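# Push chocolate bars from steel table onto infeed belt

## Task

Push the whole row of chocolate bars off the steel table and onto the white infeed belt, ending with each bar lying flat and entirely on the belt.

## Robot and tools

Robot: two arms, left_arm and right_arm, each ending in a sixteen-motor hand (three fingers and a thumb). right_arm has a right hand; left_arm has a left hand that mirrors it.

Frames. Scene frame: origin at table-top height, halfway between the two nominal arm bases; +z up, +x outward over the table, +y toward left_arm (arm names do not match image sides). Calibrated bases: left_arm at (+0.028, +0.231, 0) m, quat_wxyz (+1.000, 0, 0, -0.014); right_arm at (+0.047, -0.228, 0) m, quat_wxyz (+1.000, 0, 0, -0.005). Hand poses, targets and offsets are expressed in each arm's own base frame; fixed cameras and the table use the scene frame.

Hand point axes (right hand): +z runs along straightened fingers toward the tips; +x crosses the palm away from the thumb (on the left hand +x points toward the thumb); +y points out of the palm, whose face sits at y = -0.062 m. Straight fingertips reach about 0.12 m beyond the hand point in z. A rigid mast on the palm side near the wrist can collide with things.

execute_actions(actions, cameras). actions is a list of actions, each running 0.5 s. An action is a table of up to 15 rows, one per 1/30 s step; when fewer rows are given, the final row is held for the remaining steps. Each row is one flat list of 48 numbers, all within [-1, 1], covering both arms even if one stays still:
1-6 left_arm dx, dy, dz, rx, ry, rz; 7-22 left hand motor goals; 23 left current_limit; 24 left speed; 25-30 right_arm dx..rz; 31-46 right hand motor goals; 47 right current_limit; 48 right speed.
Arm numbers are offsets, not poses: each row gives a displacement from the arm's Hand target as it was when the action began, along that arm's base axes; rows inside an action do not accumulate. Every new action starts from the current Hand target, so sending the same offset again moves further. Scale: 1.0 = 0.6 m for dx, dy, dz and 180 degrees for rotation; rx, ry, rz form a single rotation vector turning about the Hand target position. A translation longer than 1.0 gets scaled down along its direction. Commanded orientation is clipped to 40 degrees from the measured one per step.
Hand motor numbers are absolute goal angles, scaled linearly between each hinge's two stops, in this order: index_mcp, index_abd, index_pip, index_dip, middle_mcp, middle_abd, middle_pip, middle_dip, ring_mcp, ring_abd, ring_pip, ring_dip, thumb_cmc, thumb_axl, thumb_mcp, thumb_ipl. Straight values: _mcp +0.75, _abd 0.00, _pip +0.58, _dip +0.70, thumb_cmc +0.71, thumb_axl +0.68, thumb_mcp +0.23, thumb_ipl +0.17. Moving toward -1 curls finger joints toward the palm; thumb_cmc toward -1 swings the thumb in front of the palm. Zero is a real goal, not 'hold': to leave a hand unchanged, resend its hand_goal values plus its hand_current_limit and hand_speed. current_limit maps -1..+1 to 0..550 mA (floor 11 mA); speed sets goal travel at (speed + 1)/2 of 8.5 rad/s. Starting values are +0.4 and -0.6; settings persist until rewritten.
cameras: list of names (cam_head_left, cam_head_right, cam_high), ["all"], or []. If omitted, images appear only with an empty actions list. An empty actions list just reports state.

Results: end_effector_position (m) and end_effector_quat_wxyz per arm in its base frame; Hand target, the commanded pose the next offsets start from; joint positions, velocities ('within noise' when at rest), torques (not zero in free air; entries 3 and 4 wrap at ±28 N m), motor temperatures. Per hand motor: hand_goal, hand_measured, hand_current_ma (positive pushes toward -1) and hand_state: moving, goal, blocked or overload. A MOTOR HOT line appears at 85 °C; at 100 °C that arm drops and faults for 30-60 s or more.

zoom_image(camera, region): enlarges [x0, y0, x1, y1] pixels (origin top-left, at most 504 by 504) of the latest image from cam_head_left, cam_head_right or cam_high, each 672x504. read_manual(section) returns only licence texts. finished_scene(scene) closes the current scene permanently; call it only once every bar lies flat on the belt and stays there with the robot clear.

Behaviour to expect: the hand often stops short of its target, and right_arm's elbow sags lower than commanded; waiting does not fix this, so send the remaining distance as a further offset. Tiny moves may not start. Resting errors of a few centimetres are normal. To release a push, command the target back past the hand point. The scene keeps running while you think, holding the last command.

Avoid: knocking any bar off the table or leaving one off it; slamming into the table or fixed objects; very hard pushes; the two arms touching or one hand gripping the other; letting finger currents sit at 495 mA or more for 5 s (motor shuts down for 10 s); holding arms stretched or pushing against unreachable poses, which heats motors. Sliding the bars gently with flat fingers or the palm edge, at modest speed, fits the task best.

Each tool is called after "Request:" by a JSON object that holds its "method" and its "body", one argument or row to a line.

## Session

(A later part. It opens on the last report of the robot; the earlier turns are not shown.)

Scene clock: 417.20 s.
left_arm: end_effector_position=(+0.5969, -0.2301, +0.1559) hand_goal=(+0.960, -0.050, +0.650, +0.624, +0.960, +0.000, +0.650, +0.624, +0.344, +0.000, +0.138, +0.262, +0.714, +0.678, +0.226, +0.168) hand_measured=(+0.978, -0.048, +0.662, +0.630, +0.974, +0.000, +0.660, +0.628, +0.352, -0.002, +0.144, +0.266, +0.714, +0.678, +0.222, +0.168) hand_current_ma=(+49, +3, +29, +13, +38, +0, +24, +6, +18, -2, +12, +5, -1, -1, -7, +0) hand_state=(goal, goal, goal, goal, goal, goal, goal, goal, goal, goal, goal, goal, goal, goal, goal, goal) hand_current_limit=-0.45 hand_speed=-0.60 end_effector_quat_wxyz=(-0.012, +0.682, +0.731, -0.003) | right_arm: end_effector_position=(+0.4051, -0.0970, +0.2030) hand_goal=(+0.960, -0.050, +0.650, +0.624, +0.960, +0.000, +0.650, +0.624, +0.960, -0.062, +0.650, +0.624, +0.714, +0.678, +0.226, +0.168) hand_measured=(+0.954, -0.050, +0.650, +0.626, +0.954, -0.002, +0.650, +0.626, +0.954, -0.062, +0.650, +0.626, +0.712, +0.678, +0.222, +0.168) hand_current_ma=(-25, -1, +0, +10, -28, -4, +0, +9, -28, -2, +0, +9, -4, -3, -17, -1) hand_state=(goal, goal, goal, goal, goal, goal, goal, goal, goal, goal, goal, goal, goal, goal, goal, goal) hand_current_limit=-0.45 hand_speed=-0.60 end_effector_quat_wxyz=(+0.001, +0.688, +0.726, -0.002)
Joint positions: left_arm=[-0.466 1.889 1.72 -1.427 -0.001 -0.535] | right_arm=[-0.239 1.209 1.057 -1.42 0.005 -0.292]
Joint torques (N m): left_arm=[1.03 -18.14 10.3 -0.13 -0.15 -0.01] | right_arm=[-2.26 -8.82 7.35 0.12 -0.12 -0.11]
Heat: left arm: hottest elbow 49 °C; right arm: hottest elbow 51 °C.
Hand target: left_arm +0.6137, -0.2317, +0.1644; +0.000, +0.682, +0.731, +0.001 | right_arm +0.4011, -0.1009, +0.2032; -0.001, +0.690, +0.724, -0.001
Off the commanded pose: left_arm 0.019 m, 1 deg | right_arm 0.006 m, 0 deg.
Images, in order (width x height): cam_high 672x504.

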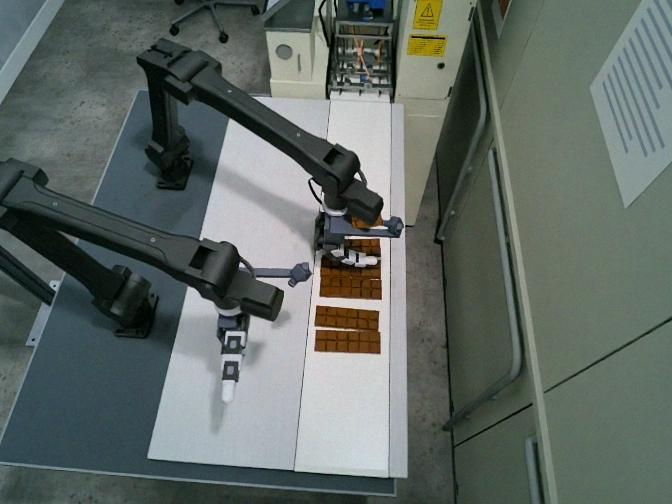

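Request:
{"method": "execute_actions", "body": {
  "actions": [
    [[0,0,0.07,0,0,0,0.959,-0.05,0.65,0.623,0.959,0,0.65,0.623,0.343,0,0.138,0.261,0.714,0.678,0.226,0.168,-0.45,-0.6,0,0,0,0,0,0,0.959,-0.05,0.65,0.623,0.959,0,0.65,0.623,0.959,-0.063,0.65,0.623,0.714,0.678,0.226,0.168,-0.45,-0.6]],
    [[-0.15,0.02,0.02,0,0,0,0.959,-0.05,0.65,0.623,0.959,0,0.65,0.623,0.343,0,0.138,0.261,0.714,0.678,0.226,0.168,-0.45,-0.6,0,0,0,0,0,0,0.959,-0.05,0.65,0.623,0.959,0,0.65,0.623,0.959,-0.063,0.65,0.623,0.714,0.678,0.226,0.168,-0.45,-0.6]],
    [[-0.15,0.1,0,0,0,0,0.959,-0.05,0.65,0.623,0.959,0,0.65,0.623,0.343,0,0.138,0.261,0.714,0.678,0.226,0.168,-0.45,-0.6,0,0,0,0,0,0,0.959,-0.05,0.65,0.623,0.959,0,0.65,0.623,0.959,-0.063,0.65,0.623,0.714,0.678,0.226,0.168,-0.45,-0.6]]
  ],
  "cameras": ["cam_high", "cam_head_right"]
}}

Request:
{"method": "zoom_image", "body": {
  "camera": "cam_high",
  "region": [280, 170, 420, 310]
}}

Request:
{"method": "zoom_image", "body": {
  "camera": "cam_high",
  "region": [280, 240, 420, 380]
}}

Scene clock: 429.37 s.
left_arm: end_effector_position=(+0.4301, -0.1623, +0.2191) hand_goal=(+0.960, -0.050, +0.650, +0.624, +0.960, +0.000, +0.650, +0.624, +0.344, +0.000, +0.138, +0.262, +0.714, +0.678, +0.226, +0.168) hand_measured=(+0.954, -0.048, +0.650, +0.626, +0.954, +0.000, +0.650, +0.626, +0.348, -0.002, +0.142, +0.266, +0.712, +0.678, +0.222, +0.168) hand_current_ma=(-11, +1, +0, +5, -13, +0, +0, +4, +9, -2, +7, +5, -3, -1, -8, +0) hand_state=(goal, goal, goal, goal, goal, goal, goal, goal, goal, goal, goal, goal, goal, goal, goal, goal) hand_current_limit=-0.45 hand_speed=-0.60 end_effector_quat_wxyz=(-0.004, +0.683, +0.730, -0.001) | right_arm: end_effector_position=(+0.4051, -0.0970, +0.2030) hand_goal=(+0.960, -0.050, +0.650, +0.624, +0.960, +0.000, +0.650, +0.624, +0.960, -0.062, +0.650, +0.624, +0.714, +0.678, +0.226, +0.168) hand_measured=(+0.954, -0.050, +0.650, +0.626, +0.954, -0.002, +0.650, +0.626, +0.954, -0.062, +0.650, +0.626, +0.712, +0.678, +0.222, +0.168) hand_current_ma=(-25, -1, +0, +10, -28, -4, +0, +9, -28, -2, +0, +9, -4, -3, -17, -1) hand_state=(goal, goal, goal, goal, goal, goal, goal, goal, goal, goal, goal, goal, goal, goal, goal, goal) hand_current_limit=-0.45 hand_speed=-0.60 end_effector_quat_wxyz=(+0.001, +0.688, +0.726, -0.002)
Joint positions: left_arm=[-0.501 1.385 1.259 -1.452 0 -0.568] | right_arm=[-0.239 1.209 1.057 -1.42 0.005 -0.292]
Joint torques (N m): left_arm=[0.97 -12.16 6.86 0.44 -0.17 -0.06] | right_arm=[-2.26 -8.88 7.39 0.1 -0.13 -0.11]
Heat: left arm: hottest elbow 48 °C; right arm: hottest elbow 50 °C.
Hand target: left_arm +0.4338, -0.1597, +0.2184; +0.000, +0.682, +0.731, +0.001 | right_arm +0.4011, -0.1009, +0.2032; -0.001, +0.690, +0.724, -0.001
Off the commanded pose: left_arm 0.004 m, 0 deg | right_arm 0.006 m, 0 deg.
Images, in order (width x height): cam_head_right 672x504, cam_high 672x504.

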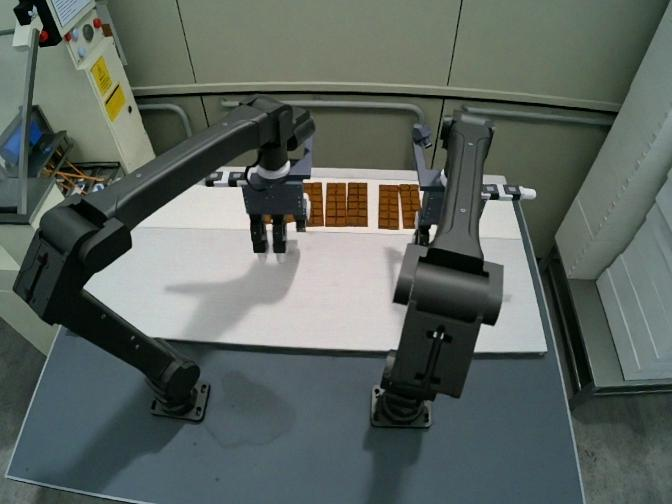

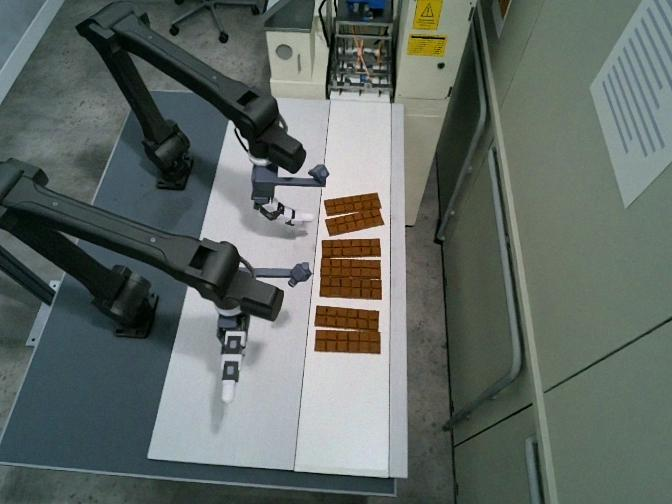

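Scaled by 3.600.

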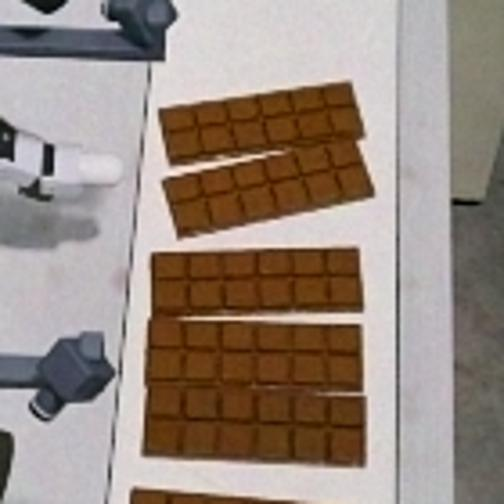

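Scaled by 3.600.

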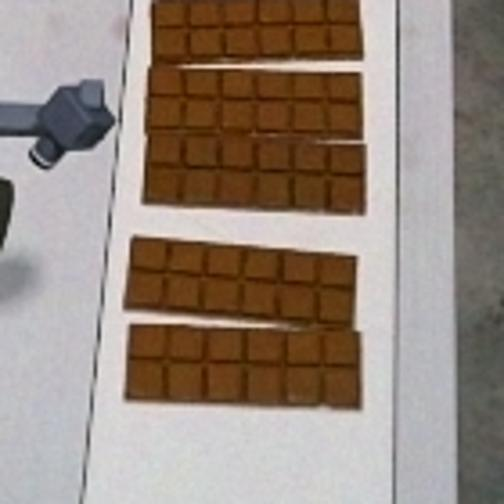

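Request:
{"method": "finished_scene", "body": {
  "scene": 2
}}

The scene is finished: the task was done.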